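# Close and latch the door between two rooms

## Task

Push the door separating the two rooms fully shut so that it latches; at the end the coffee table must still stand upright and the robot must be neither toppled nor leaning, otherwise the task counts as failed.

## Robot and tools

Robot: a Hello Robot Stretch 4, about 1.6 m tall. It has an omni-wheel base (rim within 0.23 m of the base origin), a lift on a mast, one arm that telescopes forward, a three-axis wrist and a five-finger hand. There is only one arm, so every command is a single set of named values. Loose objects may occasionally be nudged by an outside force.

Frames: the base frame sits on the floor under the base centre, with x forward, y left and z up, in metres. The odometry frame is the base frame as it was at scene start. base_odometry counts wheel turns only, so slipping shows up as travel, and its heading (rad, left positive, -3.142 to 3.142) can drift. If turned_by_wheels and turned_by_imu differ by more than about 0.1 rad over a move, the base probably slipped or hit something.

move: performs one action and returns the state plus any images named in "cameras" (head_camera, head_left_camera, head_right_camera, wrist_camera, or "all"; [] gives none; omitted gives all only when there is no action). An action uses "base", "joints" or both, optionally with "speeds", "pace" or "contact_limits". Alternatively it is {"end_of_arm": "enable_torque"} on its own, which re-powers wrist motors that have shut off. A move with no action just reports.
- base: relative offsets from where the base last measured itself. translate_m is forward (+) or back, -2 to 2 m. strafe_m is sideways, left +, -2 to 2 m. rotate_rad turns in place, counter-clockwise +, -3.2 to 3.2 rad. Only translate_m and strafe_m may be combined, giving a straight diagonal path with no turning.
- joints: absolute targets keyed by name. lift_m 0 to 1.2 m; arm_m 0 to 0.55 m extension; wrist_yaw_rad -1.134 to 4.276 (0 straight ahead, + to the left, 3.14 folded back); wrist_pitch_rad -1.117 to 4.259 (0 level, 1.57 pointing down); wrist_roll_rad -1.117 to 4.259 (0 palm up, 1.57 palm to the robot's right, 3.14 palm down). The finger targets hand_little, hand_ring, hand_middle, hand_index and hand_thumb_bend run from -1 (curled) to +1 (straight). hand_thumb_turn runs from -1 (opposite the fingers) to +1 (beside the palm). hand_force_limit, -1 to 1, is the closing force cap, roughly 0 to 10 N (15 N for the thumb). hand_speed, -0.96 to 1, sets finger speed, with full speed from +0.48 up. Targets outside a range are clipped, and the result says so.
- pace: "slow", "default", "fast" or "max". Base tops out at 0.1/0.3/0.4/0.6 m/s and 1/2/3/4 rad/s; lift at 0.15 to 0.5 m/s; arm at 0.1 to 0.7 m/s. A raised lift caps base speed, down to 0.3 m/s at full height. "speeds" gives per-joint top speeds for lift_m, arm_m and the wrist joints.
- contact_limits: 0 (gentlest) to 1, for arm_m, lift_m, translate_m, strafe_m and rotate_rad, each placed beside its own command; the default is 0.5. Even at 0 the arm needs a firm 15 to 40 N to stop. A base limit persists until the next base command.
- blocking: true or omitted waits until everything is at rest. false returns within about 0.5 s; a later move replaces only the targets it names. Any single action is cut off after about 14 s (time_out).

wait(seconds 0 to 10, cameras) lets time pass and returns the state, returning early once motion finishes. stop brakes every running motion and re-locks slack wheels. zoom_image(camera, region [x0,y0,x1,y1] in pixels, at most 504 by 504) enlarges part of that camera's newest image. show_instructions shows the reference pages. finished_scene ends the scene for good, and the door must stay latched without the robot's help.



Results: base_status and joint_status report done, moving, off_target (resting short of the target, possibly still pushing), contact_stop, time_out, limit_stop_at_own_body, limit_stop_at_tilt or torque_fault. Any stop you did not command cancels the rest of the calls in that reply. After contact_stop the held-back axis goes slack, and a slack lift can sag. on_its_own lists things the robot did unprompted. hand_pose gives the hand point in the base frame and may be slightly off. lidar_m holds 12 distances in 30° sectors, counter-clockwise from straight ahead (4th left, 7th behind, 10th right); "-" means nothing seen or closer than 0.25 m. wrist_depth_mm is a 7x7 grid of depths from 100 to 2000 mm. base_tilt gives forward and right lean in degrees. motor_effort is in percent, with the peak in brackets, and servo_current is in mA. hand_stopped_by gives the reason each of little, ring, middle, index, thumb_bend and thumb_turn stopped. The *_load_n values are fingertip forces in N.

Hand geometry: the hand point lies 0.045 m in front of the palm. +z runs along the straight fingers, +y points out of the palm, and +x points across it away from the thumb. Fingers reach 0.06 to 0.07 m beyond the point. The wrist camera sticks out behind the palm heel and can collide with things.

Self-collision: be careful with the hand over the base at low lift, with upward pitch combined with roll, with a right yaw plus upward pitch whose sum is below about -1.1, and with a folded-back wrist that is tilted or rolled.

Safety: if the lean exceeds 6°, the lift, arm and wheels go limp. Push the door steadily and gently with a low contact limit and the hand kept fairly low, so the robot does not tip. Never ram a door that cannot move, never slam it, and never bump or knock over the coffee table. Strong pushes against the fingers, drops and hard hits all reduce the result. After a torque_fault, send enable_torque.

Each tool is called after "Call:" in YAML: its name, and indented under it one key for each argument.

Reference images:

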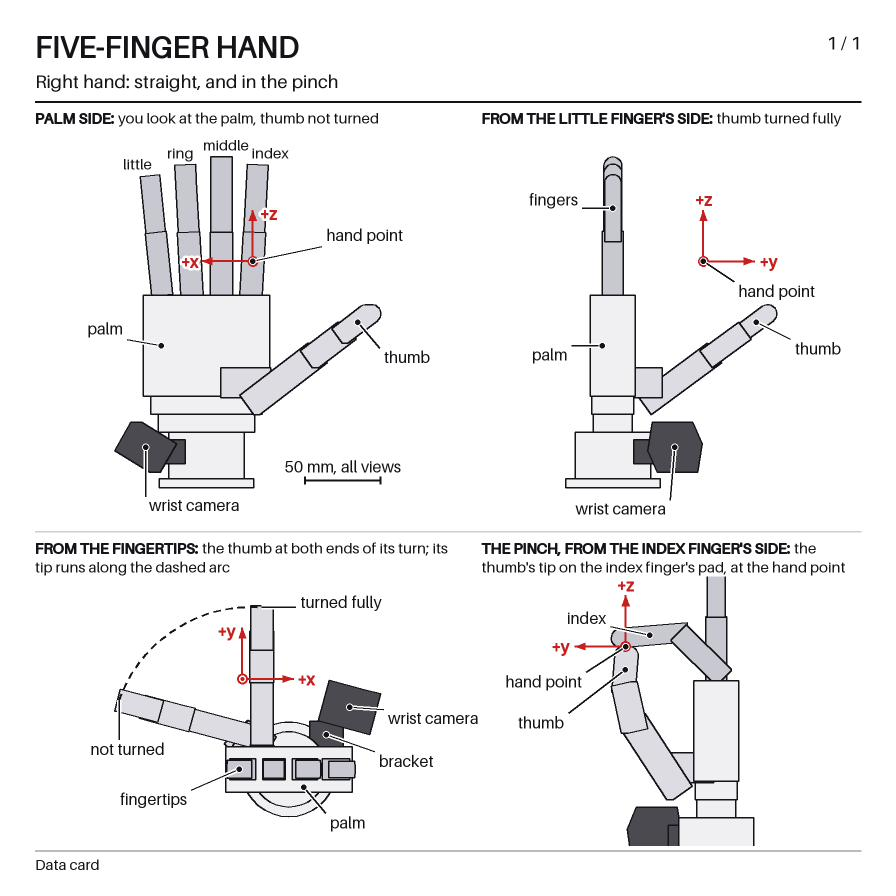

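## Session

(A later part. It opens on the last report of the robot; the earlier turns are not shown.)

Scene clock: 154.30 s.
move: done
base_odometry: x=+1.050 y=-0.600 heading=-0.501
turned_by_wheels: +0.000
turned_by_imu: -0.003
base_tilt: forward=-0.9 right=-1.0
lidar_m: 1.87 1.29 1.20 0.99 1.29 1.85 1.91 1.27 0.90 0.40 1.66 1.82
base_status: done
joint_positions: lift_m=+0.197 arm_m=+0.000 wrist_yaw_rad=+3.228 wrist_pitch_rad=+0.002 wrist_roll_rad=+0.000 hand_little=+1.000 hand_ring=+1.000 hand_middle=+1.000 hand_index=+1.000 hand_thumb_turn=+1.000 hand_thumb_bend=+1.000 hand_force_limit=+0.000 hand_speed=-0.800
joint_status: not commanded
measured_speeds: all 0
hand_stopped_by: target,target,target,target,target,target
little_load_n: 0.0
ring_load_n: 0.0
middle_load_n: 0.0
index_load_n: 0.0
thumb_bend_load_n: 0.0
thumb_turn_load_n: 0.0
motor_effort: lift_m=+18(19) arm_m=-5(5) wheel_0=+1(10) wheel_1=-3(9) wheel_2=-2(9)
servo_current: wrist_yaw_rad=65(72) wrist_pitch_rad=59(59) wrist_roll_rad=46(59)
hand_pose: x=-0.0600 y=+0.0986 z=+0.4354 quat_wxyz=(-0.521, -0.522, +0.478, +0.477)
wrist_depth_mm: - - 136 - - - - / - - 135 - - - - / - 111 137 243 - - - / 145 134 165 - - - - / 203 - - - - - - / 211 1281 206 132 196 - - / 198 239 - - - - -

Call:
move:
  base: {"translate_m": -0.373, "strafe_m": -0.45}
  contact_limits: {"translate_m": 0.2}
  cameras: ["head_left_camera", "head_right_camera"]

Scene clock: 158.77 s.
move: done
base_odometry: x=+0.507 y=-0.815 heading=-0.501
turned_by_wheels: +0.000
turned_by_imu: -0.002
base_tilt: forward=-0.9 right=-1.0
lidar_m: 0.33 1.90 1.53 1.54 1.85 1.69 1.01 0.71 0.66 0.45 0.30 0.32
base_status: done
joint_positions: lift_m=+0.197 arm_m=+0.000 wrist_yaw_rad=+3.228 wrist_pitch_rad=+0.002 wrist_roll_rad=+0.000 hand_little=+1.000 hand_ring=+1.000 hand_middle=+1.000 hand_index=+1.000 hand_thumb_turn=+1.000 hand_thumb_bend=+1.000 hand_force_limit=+0.000 hand_speed=-0.800
joint_status: not commanded
measured_speeds: all 0
hand_stopped_by: target,target,target,target,target,target
little_load_n: 0.0
ring_load_n: 0.0
middle_load_n: 0.0
index_load_n: 0.0
thumb_bend_load_n: 0.0
thumb_turn_load_n: 0.0
motor_effort: lift_m=+19(19) arm_m=-5(5) wheel_0=+0(6) wheel_1=+1(12) wheel_2=+1(7)
servo_current: wrist_yaw_rad=39(78) wrist_pitch_rad=39(65) wrist_roll_rad=52(65)
contact_limits: translate_m 0.2
hand_pose: x=-0.0600 y=+0.0986 z=+0.4354 quat_wxyz=(-0.521, -0.522, +0.478, +0.477)
wrist_depth_mm: - - 136 - 1921 - - / - - 135 - 1921 - - / - 111 137 206 - - - / 145 135 164 - 1983 - - / 202 - - - 1756 - - / 211 - 133 131 196 - - / 200 - - - - - -

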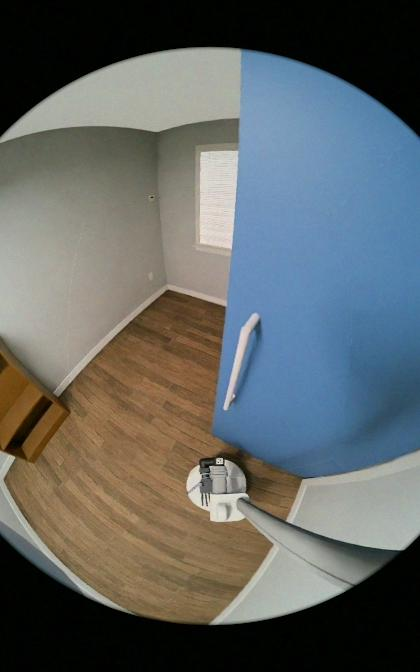

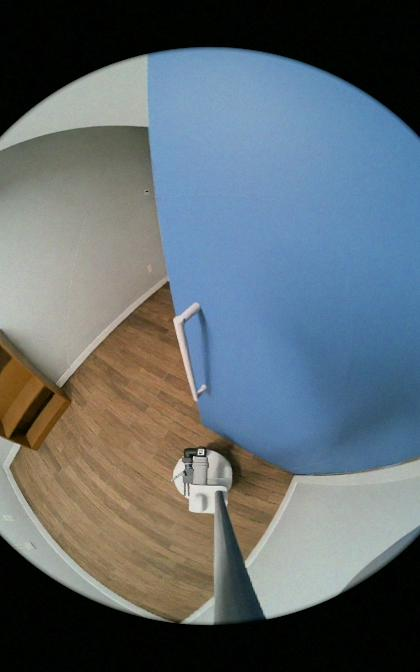

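Call:
move:
  base: {"rotate_rad": 0.35}
  cameras: ["head_right_camera"]

Scene clock: 166.63 s.
move: done
base_odometry: x=+0.507 y=-0.815 heading=-0.151
turned_by_wheels: +0.350
turned_by_imu: +0.351
base_tilt: forward=-0.9 right=-1.0
lidar_m: 2.08 1.79 1.48 1.81 1.69 1.29 0.75 0.65 0.55 0.34 0.31 0.31
base_status: done
joint_positions: lift_m=+0.197 arm_m=+0.000 wrist_yaw_rad=+3.228 wrist_pitch_rad=+0.002 wrist_roll_rad=+0.000 hand_little=+1.000 hand_ring=+1.000 hand_middle=+1.000 hand_index=+1.000 hand_thumb_turn=+1.000 hand_thumb_bend=+1.000 hand_force_limit=+0.000 hand_speed=-0.800
joint_status: not commanded
measured_speeds: all 0
hand_stopped_by: target,target,target,target,target,target
little_load_n: 0.0
ring_load_n: 0.0
middle_load_n: 0.0
index_load_n: 0.0
thumb_bend_load_n: 0.0
thumb_turn_load_n: 0.0
motor_effort: lift_m=+19(19) arm_m=-5(5) wheel_0=-1(6) wheel_1=+1(9) wheel_2=+1(6)
servo_current: wrist_yaw_rad=26(65) wrist_pitch_rad=52(65) wrist_roll_rad=39(65)
hand_pose: x=-0.0600 y=+0.0986 z=+0.4354 quat_wxyz=(-0.521, -0.522, +0.478, +0.477)
wrist_depth_mm: - - 136 - - 1708 - / - - 135 - - 1708 - / - 111 137 205 - 1661 - / 146 135 165 - - 1708 - / 201 - - - - - - / 211 - 133 131 - - - / 206 - - - - - -

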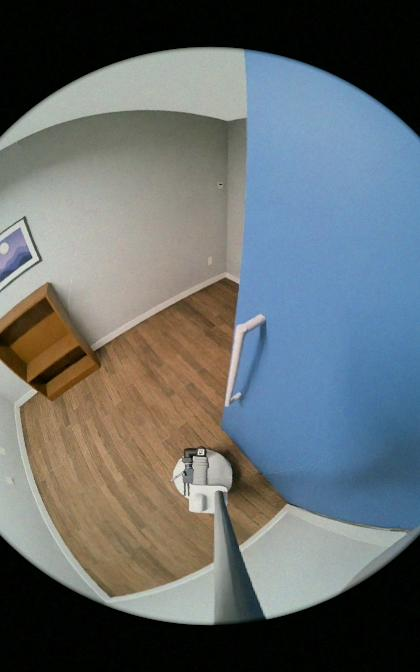

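Call:
move:
  base: {"translate_m": 0.03, "strafe_m": -0.112}
  contact_limits: {"translate_m": 0.2}
  pace: "slow"
  cameras: []

Call:
move:
  base: {"translate_m": 0.14, "strafe_m": -0.13}
  contact_limits: {"translate_m": 0.3}
  pace: "slow"
  cameras: ["head_right_camera"]

Scene clock: 172.50 s.
move: done
base_odometry: x=+0.520 y=-0.931 heading=-0.151
turned_by_wheels: +0.000
turned_by_imu: -0.002
base_tilt: forward=-0.9 right=-1.0
lidar_m: 0.25 1.85 1.55 1.84 1.79 1.21 0.69 0.56 0.38 0.25 0.25 0.25
base_status: done
joint_positions: lift_m=+0.197 arm_m=+0.000 wrist_yaw_rad=+3.228 wrist_pitch_rad=+0.002 wrist_roll_rad=+0.000 hand_little=+1.000 hand_ring=+1.000 hand_middle=+1.000 hand_index=+1.000 hand_thumb_turn=+1.000 hand_thumb_bend=+1.000 hand_force_limit=+0.000 hand_speed=-0.800
joint_status: not commanded
measured_speeds: all 0
hand_stopped_by: target,target,target,target,target,target
little_load_n: 0.0
ring_load_n: 0.0
middle_load_n: 0.0
index_load_n: 0.0
thumb_bend_load_n: 0.0
thumb_turn_load_n: 0.0
motor_effort: lift_m=+19(19) arm_m=-5(5) wheel_0=+2(7) wheel_1=-2(7) wheel_2=+0(4)
servo_current: wrist_yaw_rad=20(72) wrist_pitch_rad=39(59) wrist_roll_rad=33(72)
contact_limits: translate_m 0.2
hand_pose: x=-0.0600 y=+0.0986 z=+0.4354 quat_wxyz=(-0.521, -0.522, +0.478, +0.477)
wrist_depth_mm: - - 136 - - - - / - - 135 - - - - / - 111 137 204 - - 1708 / 146 135 164 - - - 1708 / 202 - - - - - - / 211 - 133 131 - - - / 199 - - - - - -

Scene clock: 175.67 s.
move: done
base_odometry: x=+0.639 y=-1.080 heading=-0.151
turned_by_wheels: +0.000
turned_by_imu: -0.001
base_tilt: forward=-0.9 right=-1.0
lidar_m: 1.99 1.84 1.60 1.83 1.99 1.21 0.71 0.57 0.30 0.25 0.25 0.25
base_status: done
joint_positions: lift_m=+0.197 arm_m=+0.000 wrist_yaw_rad=+3.228 wrist_pitch_rad=+0.002 wrist_roll_rad=+0.000 hand_little=+1.000 hand_ring=+1.000 hand_middle=+1.000 hand_index=+1.000 hand_thumb_turn=+1.000 hand_thumb_bend=+1.000 hand_force_limit=+0.000 hand_speed=-0.800
joint_status: not commanded
measured_speeds: all 0
hand_stopped_by: target,target,target,target,target,target
little_load_n: 0.0
ring_load_n: 0.0
middle_load_n: 0.0
index_load_n: 0.0
thumb_bend_load_n: 0.0
thumb_turn_load_n: 0.0
motor_effort: lift_m=+19(19) arm_m=-4(5) wheel_0=+2(9) wheel_1=-3(7) wheel_2=+1(9)
servo_current: wrist_yaw_rad=65(65) wrist_pitch_rad=33(59) wrist_roll_rad=39(65)
contact_limits: translate_m 0.3
hand_pose: x=-0.0600 y=+0.0986 z=+0.4354 quat_wxyz=(-0.521, -0.522, +0.478, +0.477)
wrist_depth_mm: - - 136 - - - - / - - 135 - - - 1808 / - 111 137 204 - - 1808 / 145 135 164 - - - 1921 / 202 - - - - - - / 211 - 134 132 - - - / 198 - - - - - -

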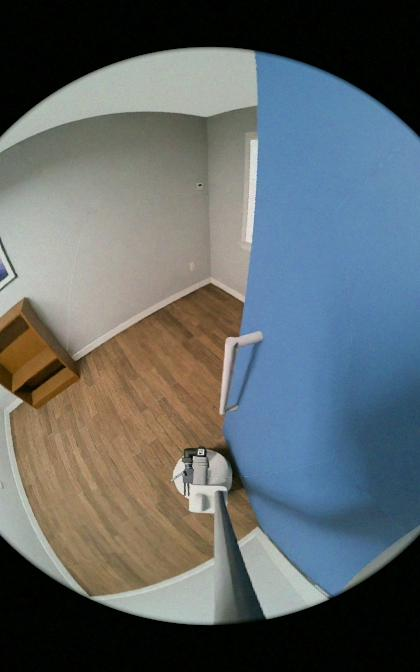

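Call:
move:
  base: {"translate_m": 0.16, "strafe_m": -0.2}
  contact_limits: {"translate_m": 0.3}
  pace: "slow"
  cameras: ["head_right_camera"]

Scene clock: 183.83 s.
move: done
base_odometry: x=+0.767 y=-1.302 heading=-0.151
turned_by_wheels: +0.000
turned_by_imu: -0.002
base_tilt: forward=-0.9 right=-1.0
lidar_m: 1.69 1.86 1.75 1.86 2.25 1.17 0.70 0.35 0.25 0.25 0.25 0.26
base_status: done
joint_positions: lift_m=+0.197 arm_m=+0.000 wrist_yaw_rad=+3.228 wrist_pitch_rad=+0.002 wrist_roll_rad=+0.000 hand_little=+1.000 hand_ring=+1.000 hand_middle=+1.000 hand_index=+1.000 hand_thumb_turn=+1.000 hand_thumb_bend=+1.000 hand_force_limit=+0.000 hand_speed=-0.800
joint_status: not commanded
measured_speeds: all 0
hand_stopped_by: target,target,target,target,target,target
little_load_n: 0.0
ring_load_n: 0.0
middle_load_n: 0.0
index_load_n: 0.0
thumb_bend_load_n: 0.0
thumb_turn_load_n: 0.0
motor_effort: lift_m=+19(19) arm_m=-5(5) wheel_0=+1(8) wheel_1=-2(8) wheel_2=+0(7)
servo_current: wrist_yaw_rad=46(72) wrist_pitch_rad=46(59) wrist_roll_rad=52(59)
contact_limits: translate_m 0.3
hand_pose: x=-0.0600 y=+0.0986 z=+0.4354 quat_wxyz=(-0.521, -0.522, +0.478, +0.477)
wrist_depth_mm: - - 135 - - - - / - - 135 - - - - / - 111 138 204 - - 1983 / 145 135 165 - - - - / 202 - 809 - - - - / 211 - 134 131 - - - / 207 - - - - - -

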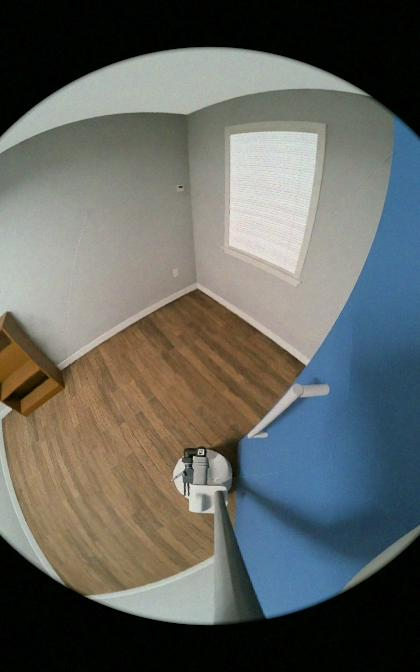

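Call:
move:
  base: {"translate_m": 0.075, "strafe_m": -0.209}
  contact_limits: {"translate_m": 0.3}
  pace: "slow"
  cameras: ["head_right_camera"]

Scene clock: 189.50 s.
move: done
base_odometry: x=+0.809 y=-1.520 heading=-0.151
turned_by_wheels: +0.000
turned_by_imu: -0.003
base_tilt: forward=-0.9 right=-1.0
lidar_m: 1.44 1.93 1.91 1.96 2.46 1.01 0.45 0.25 0.25 0.25 0.25 1.25
base_status: done
joint_positions: lift_m=+0.197 arm_m=+0.000 wrist_yaw_rad=+3.228 wrist_pitch_rad=+0.002 wrist_roll_rad=+0.000 hand_little=+1.000 hand_ring=+1.000 hand_middle=+1.000 hand_index=+1.000 hand_thumb_turn=+1.000 hand_thumb_bend=+1.000 hand_force_limit=+0.000 hand_speed=-0.800
joint_status: not commanded
measured_speeds: all 0
hand_stopped_by: target,target,target,target,target,target
little_load_n: 0.0
ring_load_n: 0.0
middle_load_n: 0.0
index_load_n: 0.0
thumb_bend_load_n: 0.0
thumb_turn_load_n: 0.0
motor_effort: lift_m=+18(19) arm_m=-5(5) wheel_0=+2(8) wheel_1=-3(10) wheel_2=-2(5)
servo_current: wrist_yaw_rad=33(72) wrist_pitch_rad=52(59) wrist_roll_rad=46(59)
contact_limits: translate_m 0.3
hand_pose: x=-0.0600 y=+0.0986 z=+0.4354 quat_wxyz=(-0.521, -0.522, +0.478, +0.477)
wrist_depth_mm: - - 136 854 - - - / - - 135 820 - - - / - 111 137 224 - - - / 146 134 164 831 - - - / 202 - - 820 - - - / 211 - 133 131 - - - / 206 - - - - - -

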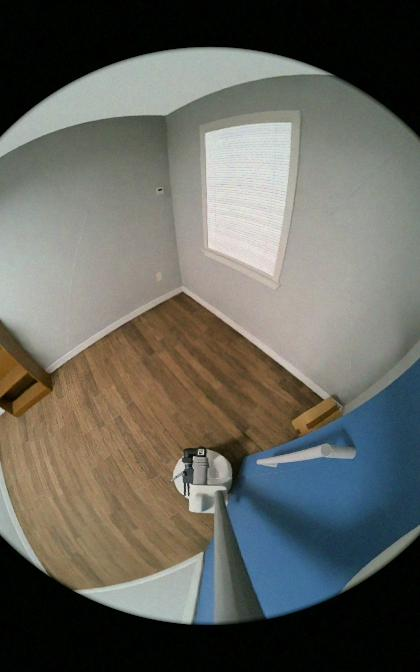

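Call:
move:
  base: {"translate_m": 0.02, "strafe_m": -0.18}
  contact_limits: {"translate_m": 0.3}
  pace: "slow"
  cameras: ["head_right_camera"]

Scene clock: 194.50 s.
move: done
base_odometry: x=+0.802 y=-1.700 heading=-0.151
turned_by_wheels: +0.000
turned_by_imu: +0.001
base_tilt: forward=-0.9 right=-1.0
lidar_m: 1.29 2.05 2.07 2.08 2.59 0.74 0.35 0.25 0.25 0.25 0.65 1.08
base_status: done
joint_positions: lift_m=+0.197 arm_m=+0.000 wrist_yaw_rad=+3.228 wrist_pitch_rad=+0.002 wrist_roll_rad=+0.000 hand_little=+1.000 hand_ring=+1.000 hand_middle=+1.000 hand_index=+1.000 hand_thumb_turn=+1.000 hand_thumb_bend=+1.000 hand_force_limit=+0.000 hand_speed=-0.800
joint_status: not commanded
measured_speeds: all 0
hand_stopped_by: target,target,target,target,target,target
little_load_n: 0.5
ring_load_n: 0.0
middle_load_n: 0.0
index_load_n: 0.0
thumb_bend_load_n: 0.0
thumb_turn_load_n: 0.0
motor_effort: lift_m=+18(19) arm_m=-5(5) wheel_0=+2(8) wheel_1=+0(11) wheel_2=-2(4)
servo_current: wrist_yaw_rad=65(78) wrist_pitch_rad=39(59) wrist_roll_rad=52(65)
contact_limits: translate_m 0.3
hand_pose: x=-0.0600 y=+0.0986 z=+0.4354 quat_wxyz=(-0.521, -0.522, +0.478, +0.477)
wrist_depth_mm: - - 136 - 831 - - / - - 135 - - - - / - 111 137 212 - - - / 145 135 163 - 878 - - / 202 - - - 854 - - / 211 - 133 132 - - - / 206 - - - - - -

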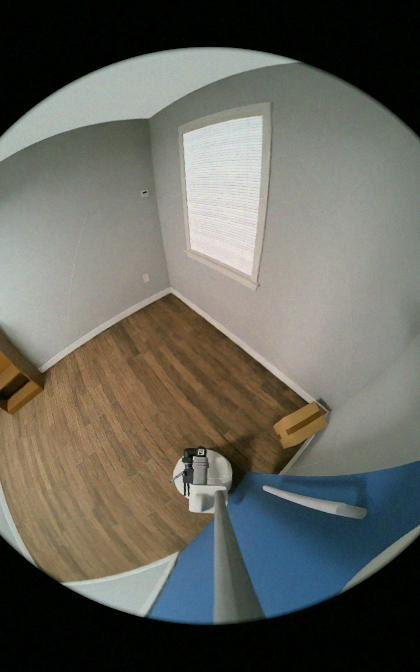

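Call:
move:
  base: {"translate_m": -0.02, "strafe_m": -0.13}
  contact_limits: {"translate_m": 0.3}
  pace: "slow"
  cameras: ["head_right_camera", "head_left_camera"]

Scene clock: 199.63 s.
move: done
base_odometry: x=+0.763 y=-1.826 heading=-0.151
turned_by_wheels: +0.000
turned_by_imu: -0.003
base_tilt: forward=-0.9 right=-1.0
lidar_m: 1.22 2.15 2.14 2.21 2.67 0.59 0.31 0.25 0.25 0.25 0.52 1.00
base_status: done
joint_positions: lift_m=+0.197 arm_m=+0.000 wrist_yaw_rad=+3.228 wrist_pitch_rad=+0.002 wrist_roll_rad=+0.000 hand_little=+1.000 hand_ring=+1.000 hand_middle=+1.000 hand_index=+1.000 hand_thumb_turn=+1.000 hand_thumb_bend=+1.000 hand_force_limit=+0.000 hand_speed=-0.800
joint_status: not commanded
measured_speeds: all 0
hand_stopped_by: target,target,target,target,target,target
little_load_n: 0.0
ring_load_n: 0.0
middle_load_n: 0.0
index_load_n: 0.0
thumb_bend_load_n: 0.0
thumb_turn_load_n: 0.0
motor_effort: lift_m=+19(20) arm_m=-5(5) wheel_0=+2(7) wheel_1=-3(10) wheel_2=+2(5)
servo_current: wrist_yaw_rad=59(72) wrist_pitch_rad=46(65) wrist_roll_rad=59(65)
contact_limits: translate_m 0.3
hand_pose: x=-0.0600 y=+0.0986 z=+0.4354 quat_wxyz=(-0.521, -0.522, +0.478, +0.477)
wrist_depth_mm: - - 136 - - 798 - / - - 135 - - - - / - 111 137 211 - - - / 145 134 163 - - 820 - / 202 - - - - 820 - / 211 - 133 131 - - - / 206 - - - - - -
pictures: head_left_camera, head_right_camera

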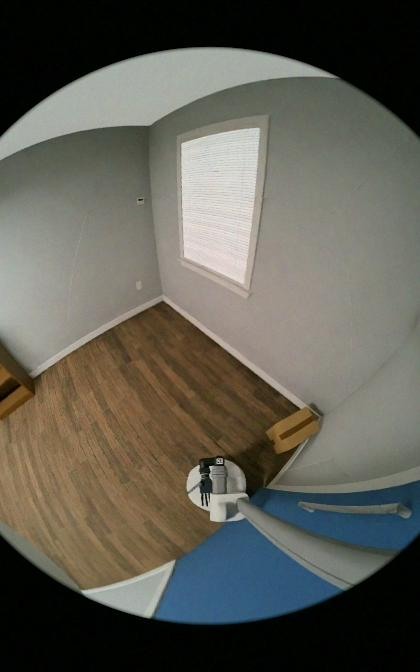

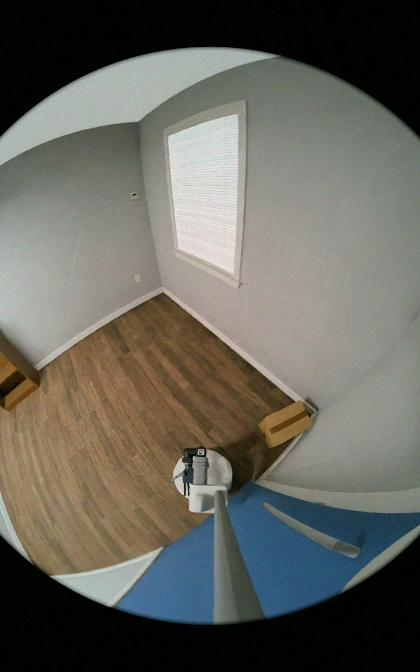

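Call:
move:
  base: {"translate_m": -0.045, "strafe_m": -0.04}
  contact_limits: {"translate_m": 0.4}
  pace: "slow"
  cameras: ["head_right_camera"]

Scene clock: 204.33 s.
move: done
base_odometry: x=+0.712 y=-1.859 heading=-0.151
turned_by_wheels: +0.000
turned_by_imu: -0.004
base_tilt: forward=-0.9 right=-1.0
lidar_m: 1.21 2.21 2.21 2.26 2.70 0.49 0.26 0.25 0.25 0.25 0.52 0.58
base_status: done
joint_positions: lift_m=+0.197 arm_m=+0.000 wrist_yaw_rad=+3.228 wrist_pitch_rad=+0.002 wrist_roll_rad=+0.000 hand_little=+1.000 hand_ring=+1.000 hand_middle=+1.000 hand_index=+1.000 hand_thumb_turn=+1.000 hand_thumb_bend=+1.000 hand_force_limit=+0.000 hand_speed=-0.800
joint_status: not commanded
measured_speeds: all 0
hand_stopped_by: target,target,target,target,target,target
little_load_n: 0.0
ring_load_n: 0.0
middle_load_n: 0.0
index_load_n: 0.0
thumb_bend_load_n: 0.0
thumb_turn_load_n: 0.0
motor_effort: lift_m=+19(19) arm_m=-5(5) wheel_0=+1(5) wheel_1=-3(9) wheel_2=+1(5)
servo_current: wrist_yaw_rad=52(78) wrist_pitch_rad=46(52) wrist_roll_rad=46(59)
contact_limits: translate_m 0.4
hand_pose: x=-0.0600 y=+0.0986 z=+0.4354 quat_wxyz=(-0.521, -0.522, +0.478, +0.477)
wrist_depth_mm: - - 136 - - 759 - / - - 135 - - - - / - 111 137 211 - - - / 145 134 164 - - 768 - / 201 - - - - - - / 211 243 134 132 - - - / 206 - - - - - -

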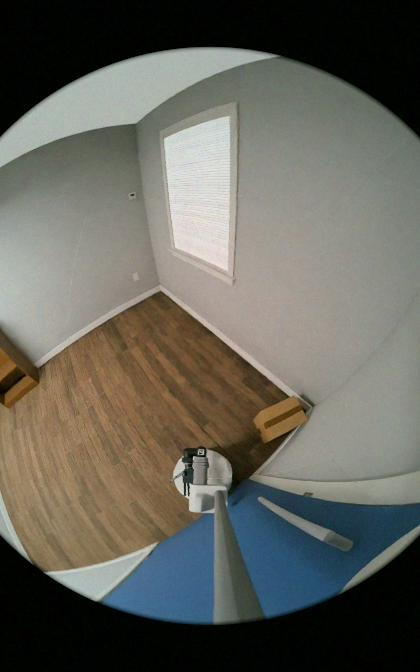

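Call:
move:
  base: {"translate_m": -0.035, "strafe_m": -0.035}
  contact_limits: {"translate_m": 0.4}
  pace: "slow"
  cameras: ["head_right_camera"]

Call:
zoom_image:
  camera: "head_right_camera"
  region: [220, 420, 420, 620]

Scene clock: 207.77 s.
move: done
base_odometry: x=+0.673 y=-1.888 heading=-0.151
turned_by_wheels: +0.000
turned_by_imu: +0.001
base_tilt: forward=-0.9 right=-1.0
lidar_m: 1.21 2.20 2.27 2.30 2.68 0.38 0.25 - 0.25 0.25 0.47 0.56
base_status: done
joint_positions: lift_m=+0.197 arm_m=+0.000 wrist_yaw_rad=+3.228 wrist_pitch_rad=+0.002 wrist_roll_rad=+0.000 hand_little=+1.000 hand_ring=+1.000 hand_middle=+1.000 hand_index=+1.000 hand_thumb_turn=+1.000 hand_thumb_bend=+1.000 hand_force_limit=+0.000 hand_speed=-0.800
joint_status: not commanded
measured_speeds: all 0
hand_stopped_by: target,target,target,target,target,target
little_load_n: 0.0
ring_load_n: 0.0
middle_load_n: 0.0
index_load_n: 0.0
thumb_bend_load_n: 0.0
thumb_turn_load_n: 0.0
motor_effort: lift_m=+19(19) arm_m=-5(5) wheel_0=+2(5) wheel_1=-5(9) wheel_2=+6(8)
servo_current: wrist_yaw_rad=52(72) wrist_pitch_rad=33(52) wrist_roll_rad=52(59)
contact_limits: translate_m 0.4
hand_pose: x=-0.0600 y=+0.0986 z=+0.4354 quat_wxyz=(-0.521, -0.522, +0.478, +0.477)
wrist_depth_mm: - - 135 - - - - / - - 135 - - - - / - 110 137 211 - 723 - / 145 134 163 - - 723 - / 201 322 - - - - - / 211 320 133 131 - - - / 205 307 - - - - -

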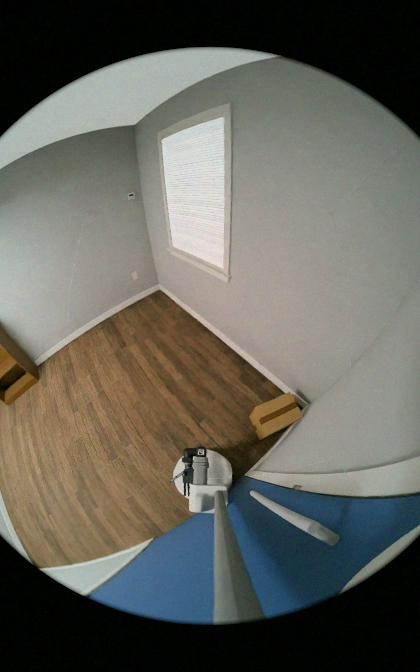

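Scaled by 2.520 from the camera's image (finer frame: 600x960).

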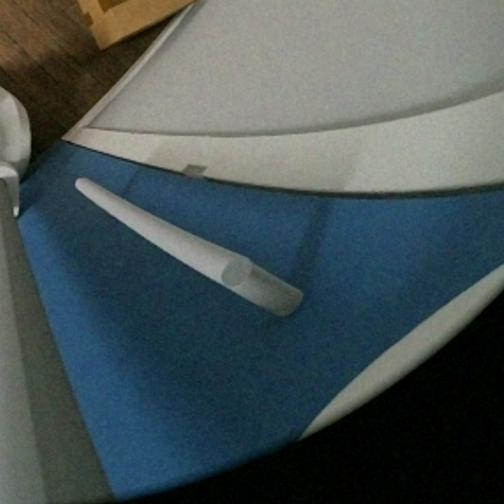

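Call:
move:
  base: {"translate_m": -0.03, "strafe_m": -0.026}
  contact_limits: {"translate_m": 0.5}
  pace: "slow"
  cameras: ["head_right_camera"]

Call:
zoom_image:
  camera: "head_right_camera"
  region: [220, 420, 420, 620]

Scene clock: 212.13 s.
move: done
base_odometry: x=+0.640 y=-1.908 heading=-0.151
turned_by_wheels: +0.000
turned_by_imu: -0.013
base_tilt: forward=-0.9 right=-1.1
lidar_m: 1.20 2.16 2.28 2.34 2.67 0.39 0.25 - 0.25 0.25 0.43 0.56
base_status: done
joint_positions: lift_m=+0.197 arm_m=+0.000 wrist_yaw_rad=+3.228 wrist_pitch_rad=+0.002 wrist_roll_rad=+0.000 hand_little=+1.000 hand_ring=+1.000 hand_middle=+1.000 hand_index=+1.000 hand_thumb_turn=+1.000 hand_thumb_bend=+1.000 hand_force_limit=+0.000 hand_speed=-0.800
joint_status: not commanded
measured_speeds: all 0
hand_stopped_by: target,target,target,target,target,target
little_load_n: 0.0
ring_load_n: 0.0
middle_load_n: 0.0
index_load_n: 0.0
thumb_bend_load_n: 0.0
thumb_turn_load_n: 0.0
motor_effort: lift_m=+19(20) arm_m=-4(5) wheel_0=+6(7) wheel_1=-17(21) wheel_2=+11(14)
servo_current: wrist_yaw_rad=65(72) wrist_pitch_rad=46(65) wrist_roll_rad=59(59)
contact_limits: translate_m 0.5
hand_pose: x=-0.0601 y=+0.0986 z=+0.4354 quat_wxyz=(-0.521, -0.522, +0.478, +0.477)
wrist_depth_mm: - - 135 - - 715 - / - - 135 - - 715 - / - 110 137 220 - 715 - / 145 137 156 - - 707 - / 202 320 - - - - - / 207 319 133 131 - - - / 205 307 - - - - -

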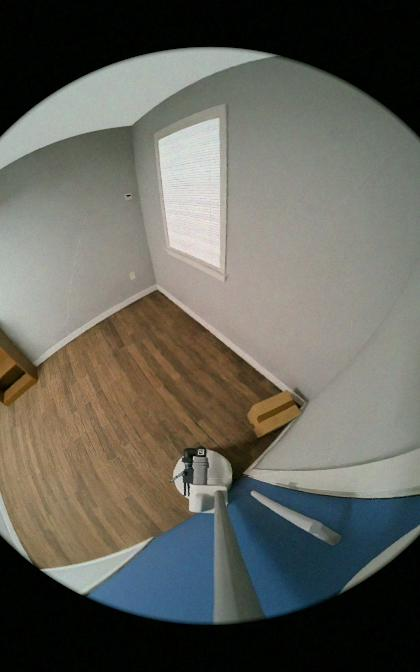

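Scaled by 2.520 from the camera's image (finer frame: 600x960).

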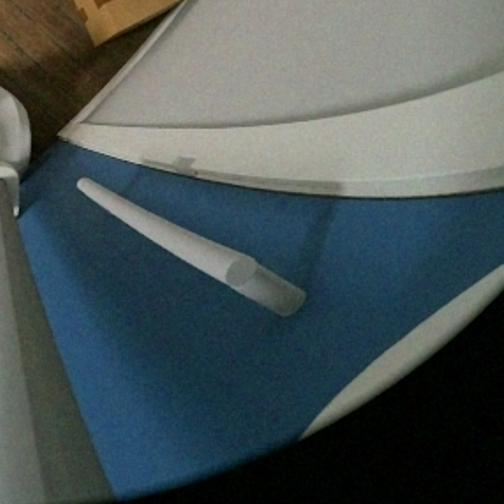

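Call:
move:
  base: {"translate_m": -0.025, "strafe_m": -0.022}
  contact_limits: {"translate_m": 0.6}
  pace: "slow"
  cameras: ["head_right_camera"]

Call:
zoom_image:
  camera: "head_right_camera"
  region: [220, 420, 420, 620]

Scene clock: 215.63 s.
move: done
base_odometry: x=+0.612 y=-1.926 heading=-0.151
turned_by_wheels: +0.000
turned_by_imu: -0.018
base_tilt: forward=-0.9 right=-1.0
lidar_m: 1.19 2.09 2.28 2.32 2.70 0.39 0.25 - 0.25 0.25 0.37 0.55
base_status: done
joint_positions: lift_m=+0.197 arm_m=+0.000 wrist_yaw_rad=+3.228 wrist_pitch_rad=+0.002 wrist_roll_rad=+0.000 hand_little=+1.000 hand_ring=+1.000 hand_middle=+1.000 hand_index=+1.000 hand_thumb_turn=+1.000 hand_thumb_bend=+1.000 hand_force_limit=+0.000 hand_speed=-0.800
joint_status: not commanded
measured_speeds: all 0
hand_stopped_by: target,target,target,target,target,target
little_load_n: -0.5
ring_load_n: 0.5
middle_load_n: 0.0
index_load_n: 0.0
thumb_bend_load_n: 0.0
thumb_turn_load_n: 0.0
motor_effort: lift_m=+18(19) arm_m=-4(4) wheel_0=+8(9) wheel_1=-20(23) wheel_2=+14(17)
servo_current: wrist_yaw_rad=46(72) wrist_pitch_rad=46(59) wrist_roll_rad=52(59)
contact_limits: translate_m 0.6
hand_pose: x=-0.0601 y=+0.0986 z=+0.4354 quat_wxyz=(-0.521, -0.522, +0.478, +0.477)
wrist_depth_mm: - - 136 - - - - / - - 135 - - - - / - 110 137 220 - - - / 145 137 157 - - 741 - / 200 320 - - - - - / 206 320 134 132 - - - / 204 309 - - - - -

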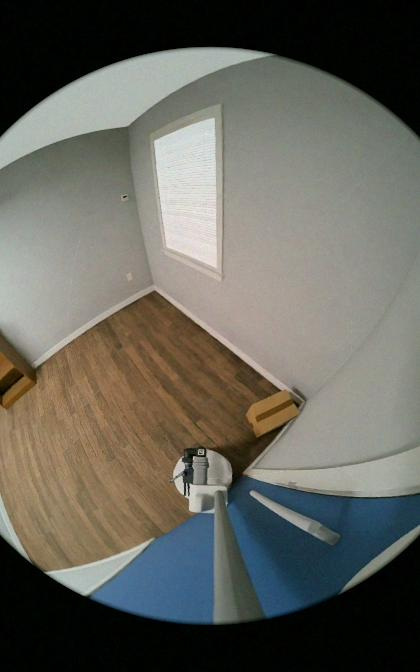

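Scaled by 2.520 from the camera's image (finer frame: 600x960).

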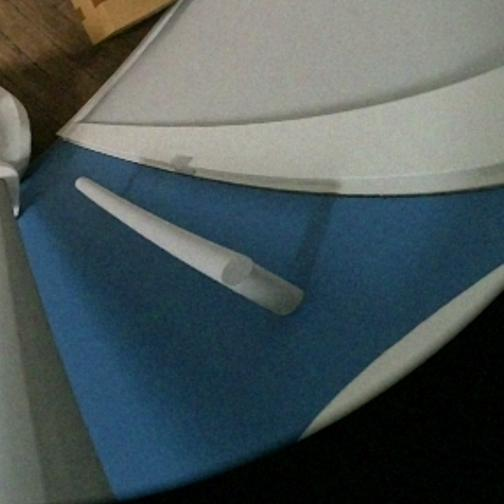

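Call:
move:
  base: {"translate_m": 0.3, "strafe_m": 0.27}
  cameras: ["head_right_camera"]

Call:
move:
  base: {"rotate_rad": -2.39}
  cameras: ["head_camera", "head_left_camera"]

Scene clock: 220.97 s.
move: done
base_odometry: x=+0.950 y=-1.704 heading=-0.151
turned_by_wheels: +0.000
turned_by_imu: -0.002
base_tilt: forward=-0.9 right=-1.0
lidar_m: 1.14 1.88 1.87 2.03 2.73 1.17 0.68 0.58 0.56 0.63 0.60 0.99
base_status: done
joint_positions: lift_m=+0.197 arm_m=+0.000 wrist_yaw_rad=+3.228 wrist_pitch_rad=+0.002 wrist_roll_rad=+0.000 hand_little=+1.000 hand_ring=+1.000 hand_middle=+1.000 hand_index=+1.000 hand_thumb_turn=+1.000 hand_thumb_bend=+1.000 hand_force_limit=+0.000 hand_speed=-0.800
joint_status: not commanded
measured_speeds: all 0
hand_stopped_by: target,target,target,target,target,target
little_load_n: -0.5
ring_load_n: 0.0
middle_load_n: 0.0
index_load_n: 0.0
thumb_bend_load_n: 0.0
thumb_turn_load_n: 0.0
motor_effort: lift_m=+19(19) arm_m=-3(4) wheel_0=-1(7) wheel_1=+0(21) wheel_2=-1(12)
servo_current: wrist_yaw_rad=65(65) wrist_pitch_rad=39(72) wrist_roll_rad=39(59)
hand_pose: x=-0.0601 y=+0.0986 z=+0.4354 quat_wxyz=(-0.521, -0.522, +0.478, +0.477)
wrist_depth_mm: - - 135 - - - - / - - 135 - - - - / - 110 136 220 - - - / 145 137 157 - - - - / 200 - - - - - - / 208 - 134 131 - - - / 205 - - - - - -

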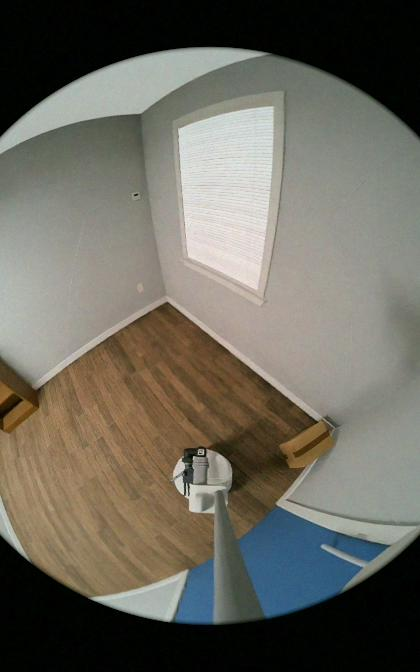

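Scene clock: 223.47 s.
move: done
base_odometry: x=+0.950 y=-1.704 heading=-2.541
turned_by_wheels: -2.390
turned_by_imu: -2.395
base_tilt: forward=-0.9 right=-1.0
lidar_m: 0.53 0.60 0.60 0.96 0.99 1.34 1.85 2.00 2.27 2.62 0.85 0.63
base_status: done
joint_positions: lift_m=+0.197 arm_m=+0.000 wrist_yaw_rad=+3.228 wrist_pitch_rad=+0.002 wrist_roll_rad=+0.000 hand_little=+1.000 hand_ring=+1.000 hand_middle=+1.000 hand_index=+1.000 hand_thumb_turn=+1.000 hand_thumb_bend=+1.000 hand_force_limit=+0.000 hand_speed=-0.800
joint_status: not commanded
measured_speeds: all 0
hand_stopped_by: target,target,target,target,target,target
little_load_n: 0.0
ring_load_n: 0.0
middle_load_n: 0.0
index_load_n: 0.5
thumb_bend_load_n: 0.0
thumb_turn_load_n: 0.0
motor_effort: lift_m=+19(19) arm_m=-4(4) wheel_0=+2(8) wheel_1=+0(11) wheel_2=-1(7)
servo_current: wrist_yaw_rad=59(65) wrist_pitch_rad=52(65) wrist_roll_rad=39(59)
hand_pose: x=-0.0601 y=+0.0986 z=+0.4354 quat_wxyz=(-0.521, -0.522, +0.478, +0.477)
wrist_depth_mm: - - 136 - - - - / - - 135 - - - - / - 109 137 243 - - - / 145 138 161 - - - - / 201 - - - 1863 - - / 208 1255 204 132 196 - - / 204 236 - - - - -

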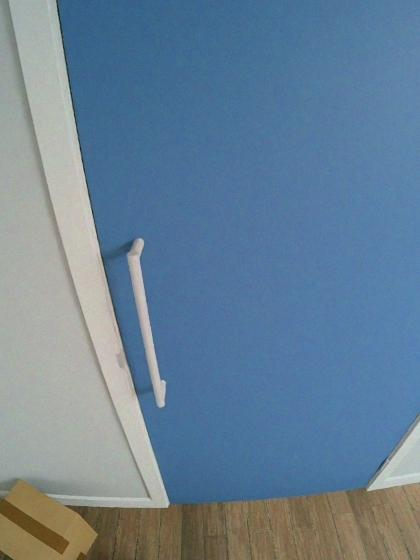

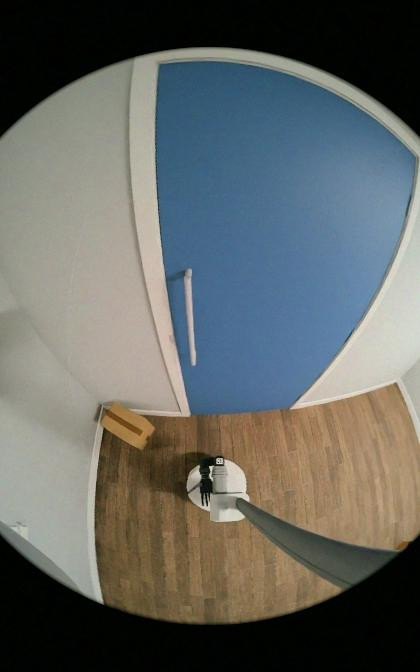

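Call:
zoom_image:
  camera: "head_camera"
  region: [70, 290, 230, 510]

Call:
zoom_image:
  camera: "head_camera"
  region: [340, 400, 420, 510]

Call:
zoom_image:
  camera: "head_camera"
  region: [0, 0, 150, 250]

Scaled by 2.291 from the camera's image (finer frame: 1200x1600).

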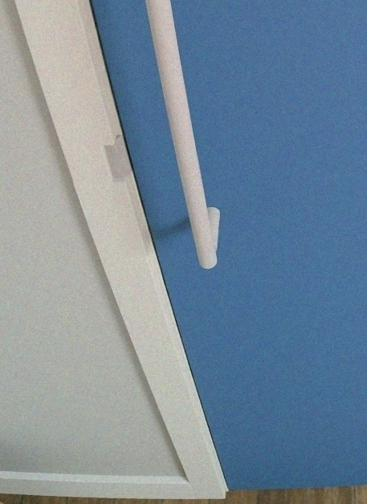

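Scaled by 4.582 from the camera's image (finer frame: 1200x1600).

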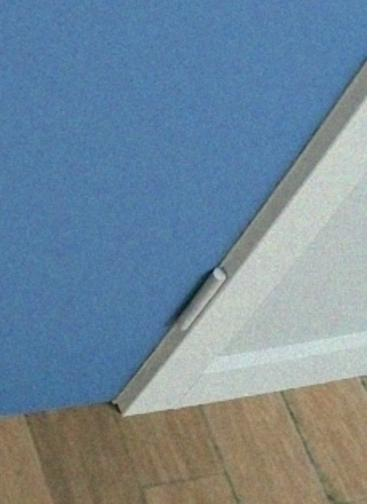

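Scaled by 2.016 from the camera's image (finer frame: 1200x1600).

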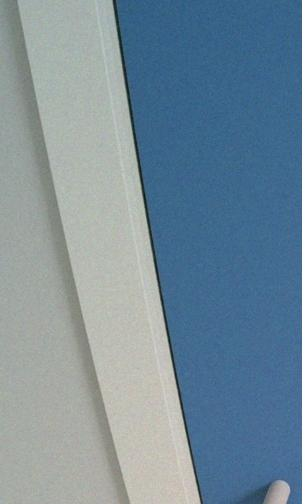

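Call:
move:
  base: {"translate_m": 0.33, "strafe_m": 0.02}
  contact_limits: {"translate_m": 0.2}
  pace: "slow"
  cameras: ["head_camera"]

Call:
zoom_image:
  camera: "head_camera"
  region: [0, 200, 200, 560]

Scene clock: 268.93 s.
move: done
base_odometry: x=+0.689 y=-1.907 heading=-2.540
turned_by_wheels: +0.000
turned_by_imu: -0.003
base_tilt: forward=-0.9 right=-1.0
lidar_m: 0.25 0.25 0.37 0.48 1.02 1.30 2.23 2.32 2.71 1.21 0.38 0.26
base_status: done
joint_positions: lift_m=+0.197 arm_m=+0.000 wrist_yaw_rad=+3.228 wrist_pitch_rad=+0.002 wrist_roll_rad=+0.000 hand_little=+1.000 hand_ring=+1.000 hand_middle=+1.000 hand_index=+1.000 hand_thumb_turn=+1.000 hand_thumb_bend=+1.000 hand_force_limit=+0.000 hand_speed=-0.800
joint_status: not commanded
measured_speeds: all 0
hand_stopped_by: target,target,target,target,target,target
little_load_n: 0.5
ring_load_n: 0.0
middle_load_n: 0.0
index_load_n: 0.0
thumb_bend_load_n: 0.0
thumb_turn_load_n: 0.0
motor_effort: lift_m=+18(19) arm_m=-4(4) wheel_0=+2(5) wheel_1=+1(7) wheel_2=+1(6)
servo_current: wrist_yaw_rad=46(78) wrist_pitch_rad=33(59) wrist_roll_rad=39(65)
contact_limits: translate_m 0.2
hand_pose: x=-0.0601 y=+0.0986 z=+0.4354 quat_wxyz=(-0.521, -0.522, +0.478, +0.477)
wrist_depth_mm: - - 136 - - - 1464 / - - 135 - - - 1576 / - 110 136 259 - - - / 145 137 161 - - - - / 200 - - - - - - / 208 1281 204 132 196 - - / 204 236 - - - - -

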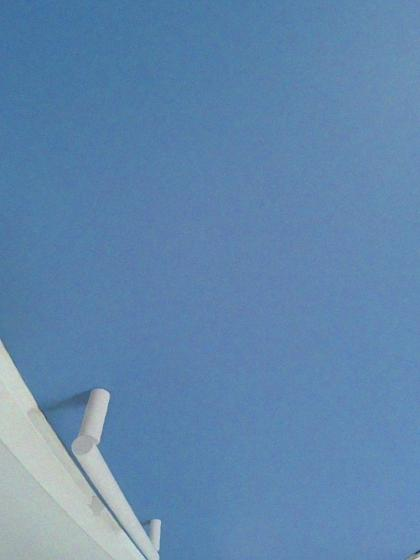

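Scaled by 1.400 from the camera's image (finer frame: 1200x1600).

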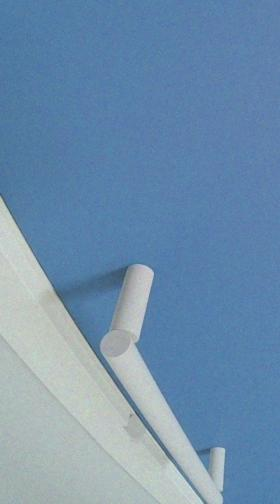

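Call:
move:
  base: {"translate_m": 0.08}
  contact_limits: {"translate_m": 0.7}
  pace: "slow"
  cameras: ["head_camera"]

Call:
zoom_image:
  camera: "head_camera"
  region: [0, 200, 200, 560]

Scene clock: 273.83 s.
move: done
base_odometry: x=+0.623 y=-1.952 heading=-2.539
turned_by_wheels: +0.001
turned_by_imu: -0.011
base_tilt: forward=-1.0 right=-1.0
lidar_m: - 0.25 0.25 0.45 0.99 1.32 2.26 2.37 2.81 0.96 0.31 0.25
base_status: done
joint_positions: lift_m=+0.197 arm_m=+0.000 wrist_yaw_rad=+3.228 wrist_pitch_rad=+0.002 wrist_roll_rad=+0.000 hand_little=+1.000 hand_ring=+1.000 hand_middle=+1.000 hand_index=+1.000 hand_thumb_turn=+1.000 hand_thumb_bend=+1.000 hand_force_limit=+0.000 hand_speed=-0.800
joint_status: not commanded
measured_speeds: all 0
hand_stopped_by: target,target,target,target,target,target
little_load_n: 0.0
ring_load_n: 0.0
middle_load_n: 0.0
index_load_n: 0.0
thumb_bend_load_n: 0.0
thumb_turn_load_n: 0.0
motor_effort: lift_m=+19(19) arm_m=-4(4) wheel_0=+16(18) wheel_1=+9(16) wheel_2=-14(20)
servo_current: wrist_yaw_rad=59(72) wrist_pitch_rad=46(52) wrist_roll_rad=46(59)
contact_limits: translate_m 0.7
hand_pose: x=-0.0601 y=+0.0986 z=+0.4354 quat_wxyz=(-0.521, -0.522, +0.478, +0.477)
wrist_depth_mm: - - 135 - - - 1464 / - - 135 - - - 1576 / - 111 136 249 - - - / 145 134 163 - - - - / 202 - - - - - - / 211 1255 204 132 196 - - / 206 237 - - - - -

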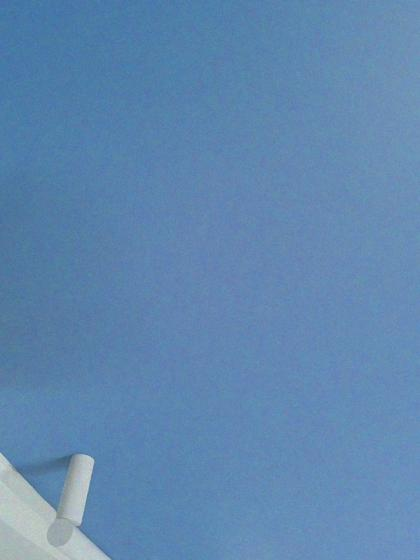

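Scaled by 1.400 from the camera's image (finer frame: 1200x1600).

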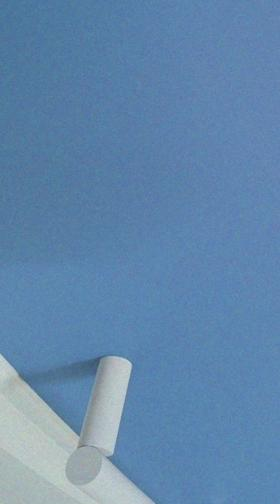

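Call:
move:
  base: {"translate_m": -0.4}
  cameras: ["head_camera"]

Call:
zoom_image:
  camera: "head_camera"
  region: [100, 400, 220, 530]

Call:
zoom_image:
  camera: "head_camera"
  region: [70, 290, 190, 420]

Scene clock: 281.87 s.
move: done
base_odometry: x=+0.953 y=-1.726 heading=-2.540
turned_by_wheels: +0.000
turned_by_imu: -0.004
base_tilt: forward=-0.9 right=-1.0
lidar_m: 0.54 0.57 0.60 0.94 0.98 1.30 1.86 1.97 2.21 2.75 0.90 0.61
base_status: done
joint_positions: lift_m=+0.197 arm_m=+0.000 wrist_yaw_rad=+3.228 wrist_pitch_rad=+0.002 wrist_roll_rad=+0.000 hand_little=+1.000 hand_ring=+1.000 hand_middle=+1.000 hand_index=+1.000 hand_thumb_turn=+1.000 hand_thumb_bend=+1.000 hand_force_limit=+0.000 hand_speed=-0.800
joint_status: not commanded
measured_speeds: all 0
hand_stopped_by: target,target,target,target,target,target
little_load_n: 0.0
ring_load_n: 0.0
middle_load_n: 0.0
index_load_n: 0.0
thumb_bend_load_n: 0.0
thumb_turn_load_n: 0.0
motor_effort: lift_m=+19(19) arm_m=-4(4) wheel_0=+0(13) wheel_1=-2(9) wheel_2=-2(14)
servo_current: wrist_yaw_rad=46(72) wrist_pitch_rad=39(65) wrist_roll_rad=52(52)
hand_pose: x=-0.0601 y=+0.0986 z=+0.4354 quat_wxyz=(-0.521, -0.522, +0.478, +0.477)
wrist_depth_mm: - - 135 - - - - / - - 135 249 - - - / - 111 137 239 - - - / 146 134 163 - - - - / 200 - - - 1808 - - / 210 1308 205 131 196 - - / 206 236 - - - - -

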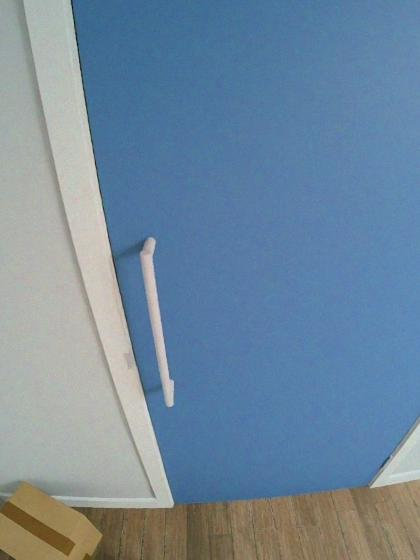

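Scaled by 3.877 from the camera's image (finer frame: 1200x1600).

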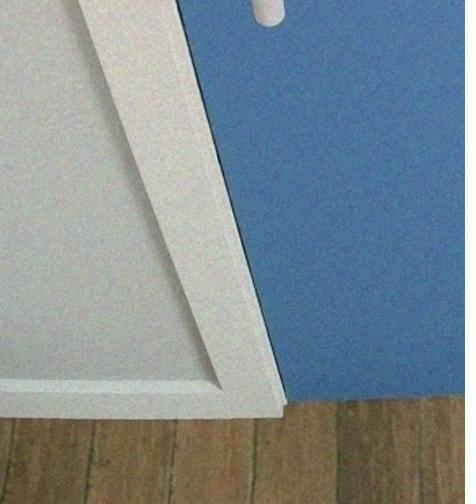

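Scaled by 3.877 from the camera's image (finer frame: 1200x1600).

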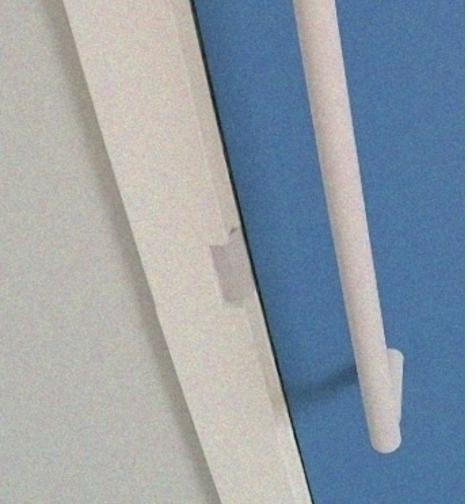

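Call:
zoom_image:
  camera: "head_camera"
  region: [330, 420, 420, 510]

Call:
zoom_image:
  camera: "head_camera"
  region: [140, 460, 220, 540]

Scaled by 5.600 from the camera's image (finer frame: 1200x1600).

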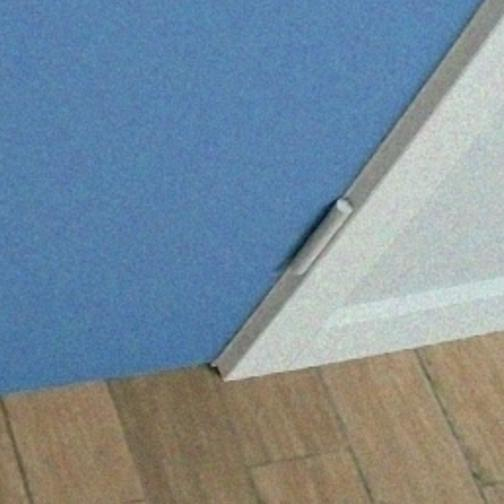

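Scaled by 6.300 from the camera's image (finer frame: 1200x1600).

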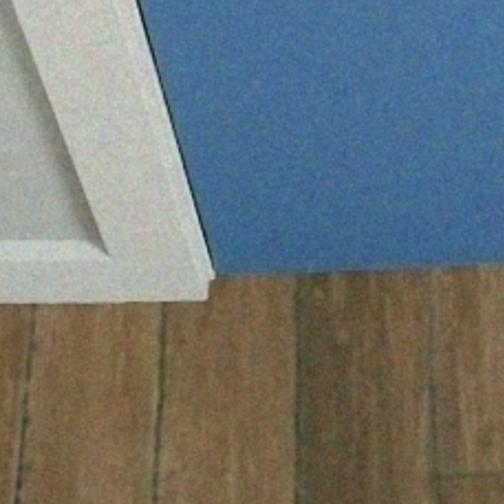

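Call:
move:
  base: {"translate_m": -0.12}
  joints: {"lift_m": 0.86}
  cameras: []

Call:
move:
  joints: {"wrist_yaw_rad": 0.0, "wrist_roll_rad": 1.57, "hand_thumb_turn": 0.98}
  cameras: ["head_camera", "wrist_camera"]

Scene clock: 297.17 s.
move: done
base_odometry: x=+1.052 y=-1.658 heading=-2.540
turned_by_wheels: +0.000
turned_by_imu: -0.003
base_tilt: forward=-0.9 right=-1.0
lidar_m: 0.62 0.69 0.66 0.94 0.98 1.29 1.75 1.84 2.08 2.78 1.01 0.73
base_status: done
joint_positions: lift_m=+0.860 arm_m=+0.000 wrist_yaw_rad=+3.228 wrist_pitch_rad=+0.002 wrist_roll_rad=+0.000 hand_little=+1.000 hand_ring=+1.000 hand_middle=+1.000 hand_index=+1.000 hand_thumb_turn=+1.000 hand_thumb_bend=+1.000 hand_force_limit=+0.000 hand_speed=-0.800
joint_status: all done
measured_speeds: all 0
hand_stopped_by: target,target,target,target,target,target
little_load_n: 0.0
ring_load_n: 0.0
middle_load_n: 0.5
index_load_n: 0.0
thumb_bend_load_n: 0.0
thumb_turn_load_n: 0.0
motor_effort: lift_m=+21(24) arm_m=-4(4) wheel_0=-2(8) wheel_1=-1(9) wheel_2=-1(9)
servo_current: wrist_yaw_rad=52(78) wrist_pitch_rad=46(59) wrist_roll_rad=26(65)
hand_pose: x=-0.0601 y=+0.0986 z=+1.0976 quat_wxyz=(-0.521, -0.522, +0.478, +0.477)
wrist_depth_mm: - - 135 - - - - / - - 135 - - - - / - 110 137 210 - - - / 145 134 159 - - - - / 202 - - - - - - / 210 - 133 131 - - - / 205 238 - - - - -

Scene clock: 299.57 s.
move: done
base_odometry: x=+1.052 y=-1.658 heading=-2.540
turned_by_wheels: +0.000
turned_by_imu: -0.001
base_tilt: forward=-0.9 right=-1.0
lidar_m: 0.66 0.70 0.67 0.93 0.98 1.24 1.77 1.83 2.07 2.77 1.04 0.73
base_status: not commanded
joint_positions: lift_m=+0.860 arm_m=+0.000 wrist_yaw_rad=+0.002 wrist_pitch_rad=+0.002 wrist_roll_rad=+1.567 hand_little=+1.000 hand_ring=+1.000 hand_middle=+1.000 hand_index=+1.000 hand_thumb_turn=+0.980 hand_thumb_bend=+1.000 hand_force_limit=+0.000 hand_speed=-0.800
joint_status: all done
measured_speeds: all 0
hand_stopped_by: target,target,target,target,target,target
little_load_n: 0.0
ring_load_n: 0.0
middle_load_n: 0.0
index_load_n: 0.0
thumb_bend_load_n: 0.0
thumb_turn_load_n: 0.0
motor_effort: lift_m=+21(22) arm_m=-4(4) wheel_0=-2(2) wheel_1=-1(1) wheel_2=-1(1)
servo_current: wrist_yaw_rad=46(117) wrist_pitch_rad=39(59) wrist_roll_rad=39(130)
hand_pose: x=+0.3926 y=-0.1472 z=+1.0069 quat_wxyz=(+0.001, +0.708, +0.002, +0.706)
wrist_depth_mm: - - - - - - - / - - - - - - - / - - - - - - - / - - - - - - - / - - - - - - - / - - 133 131 - - - / - - - - - - -
wrist_camera: T_world_to_cam=[[0.02701, 0.03246, -0.99911, 1.02744], [-0.03194, 0.99899, 0.03159, 0.1202], [0.99913, 0.03106, 0.02802, -0.25612]] pos_world=[0.23198, -0.14548, 1.0299]

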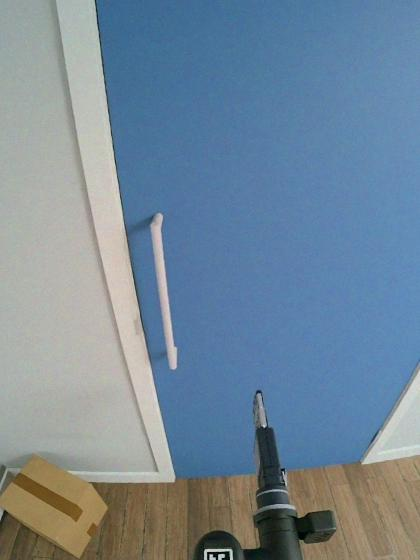

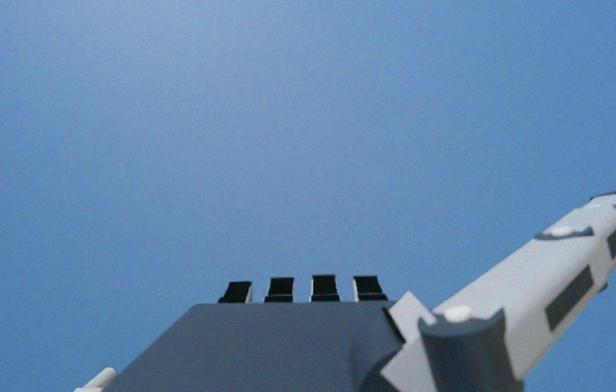

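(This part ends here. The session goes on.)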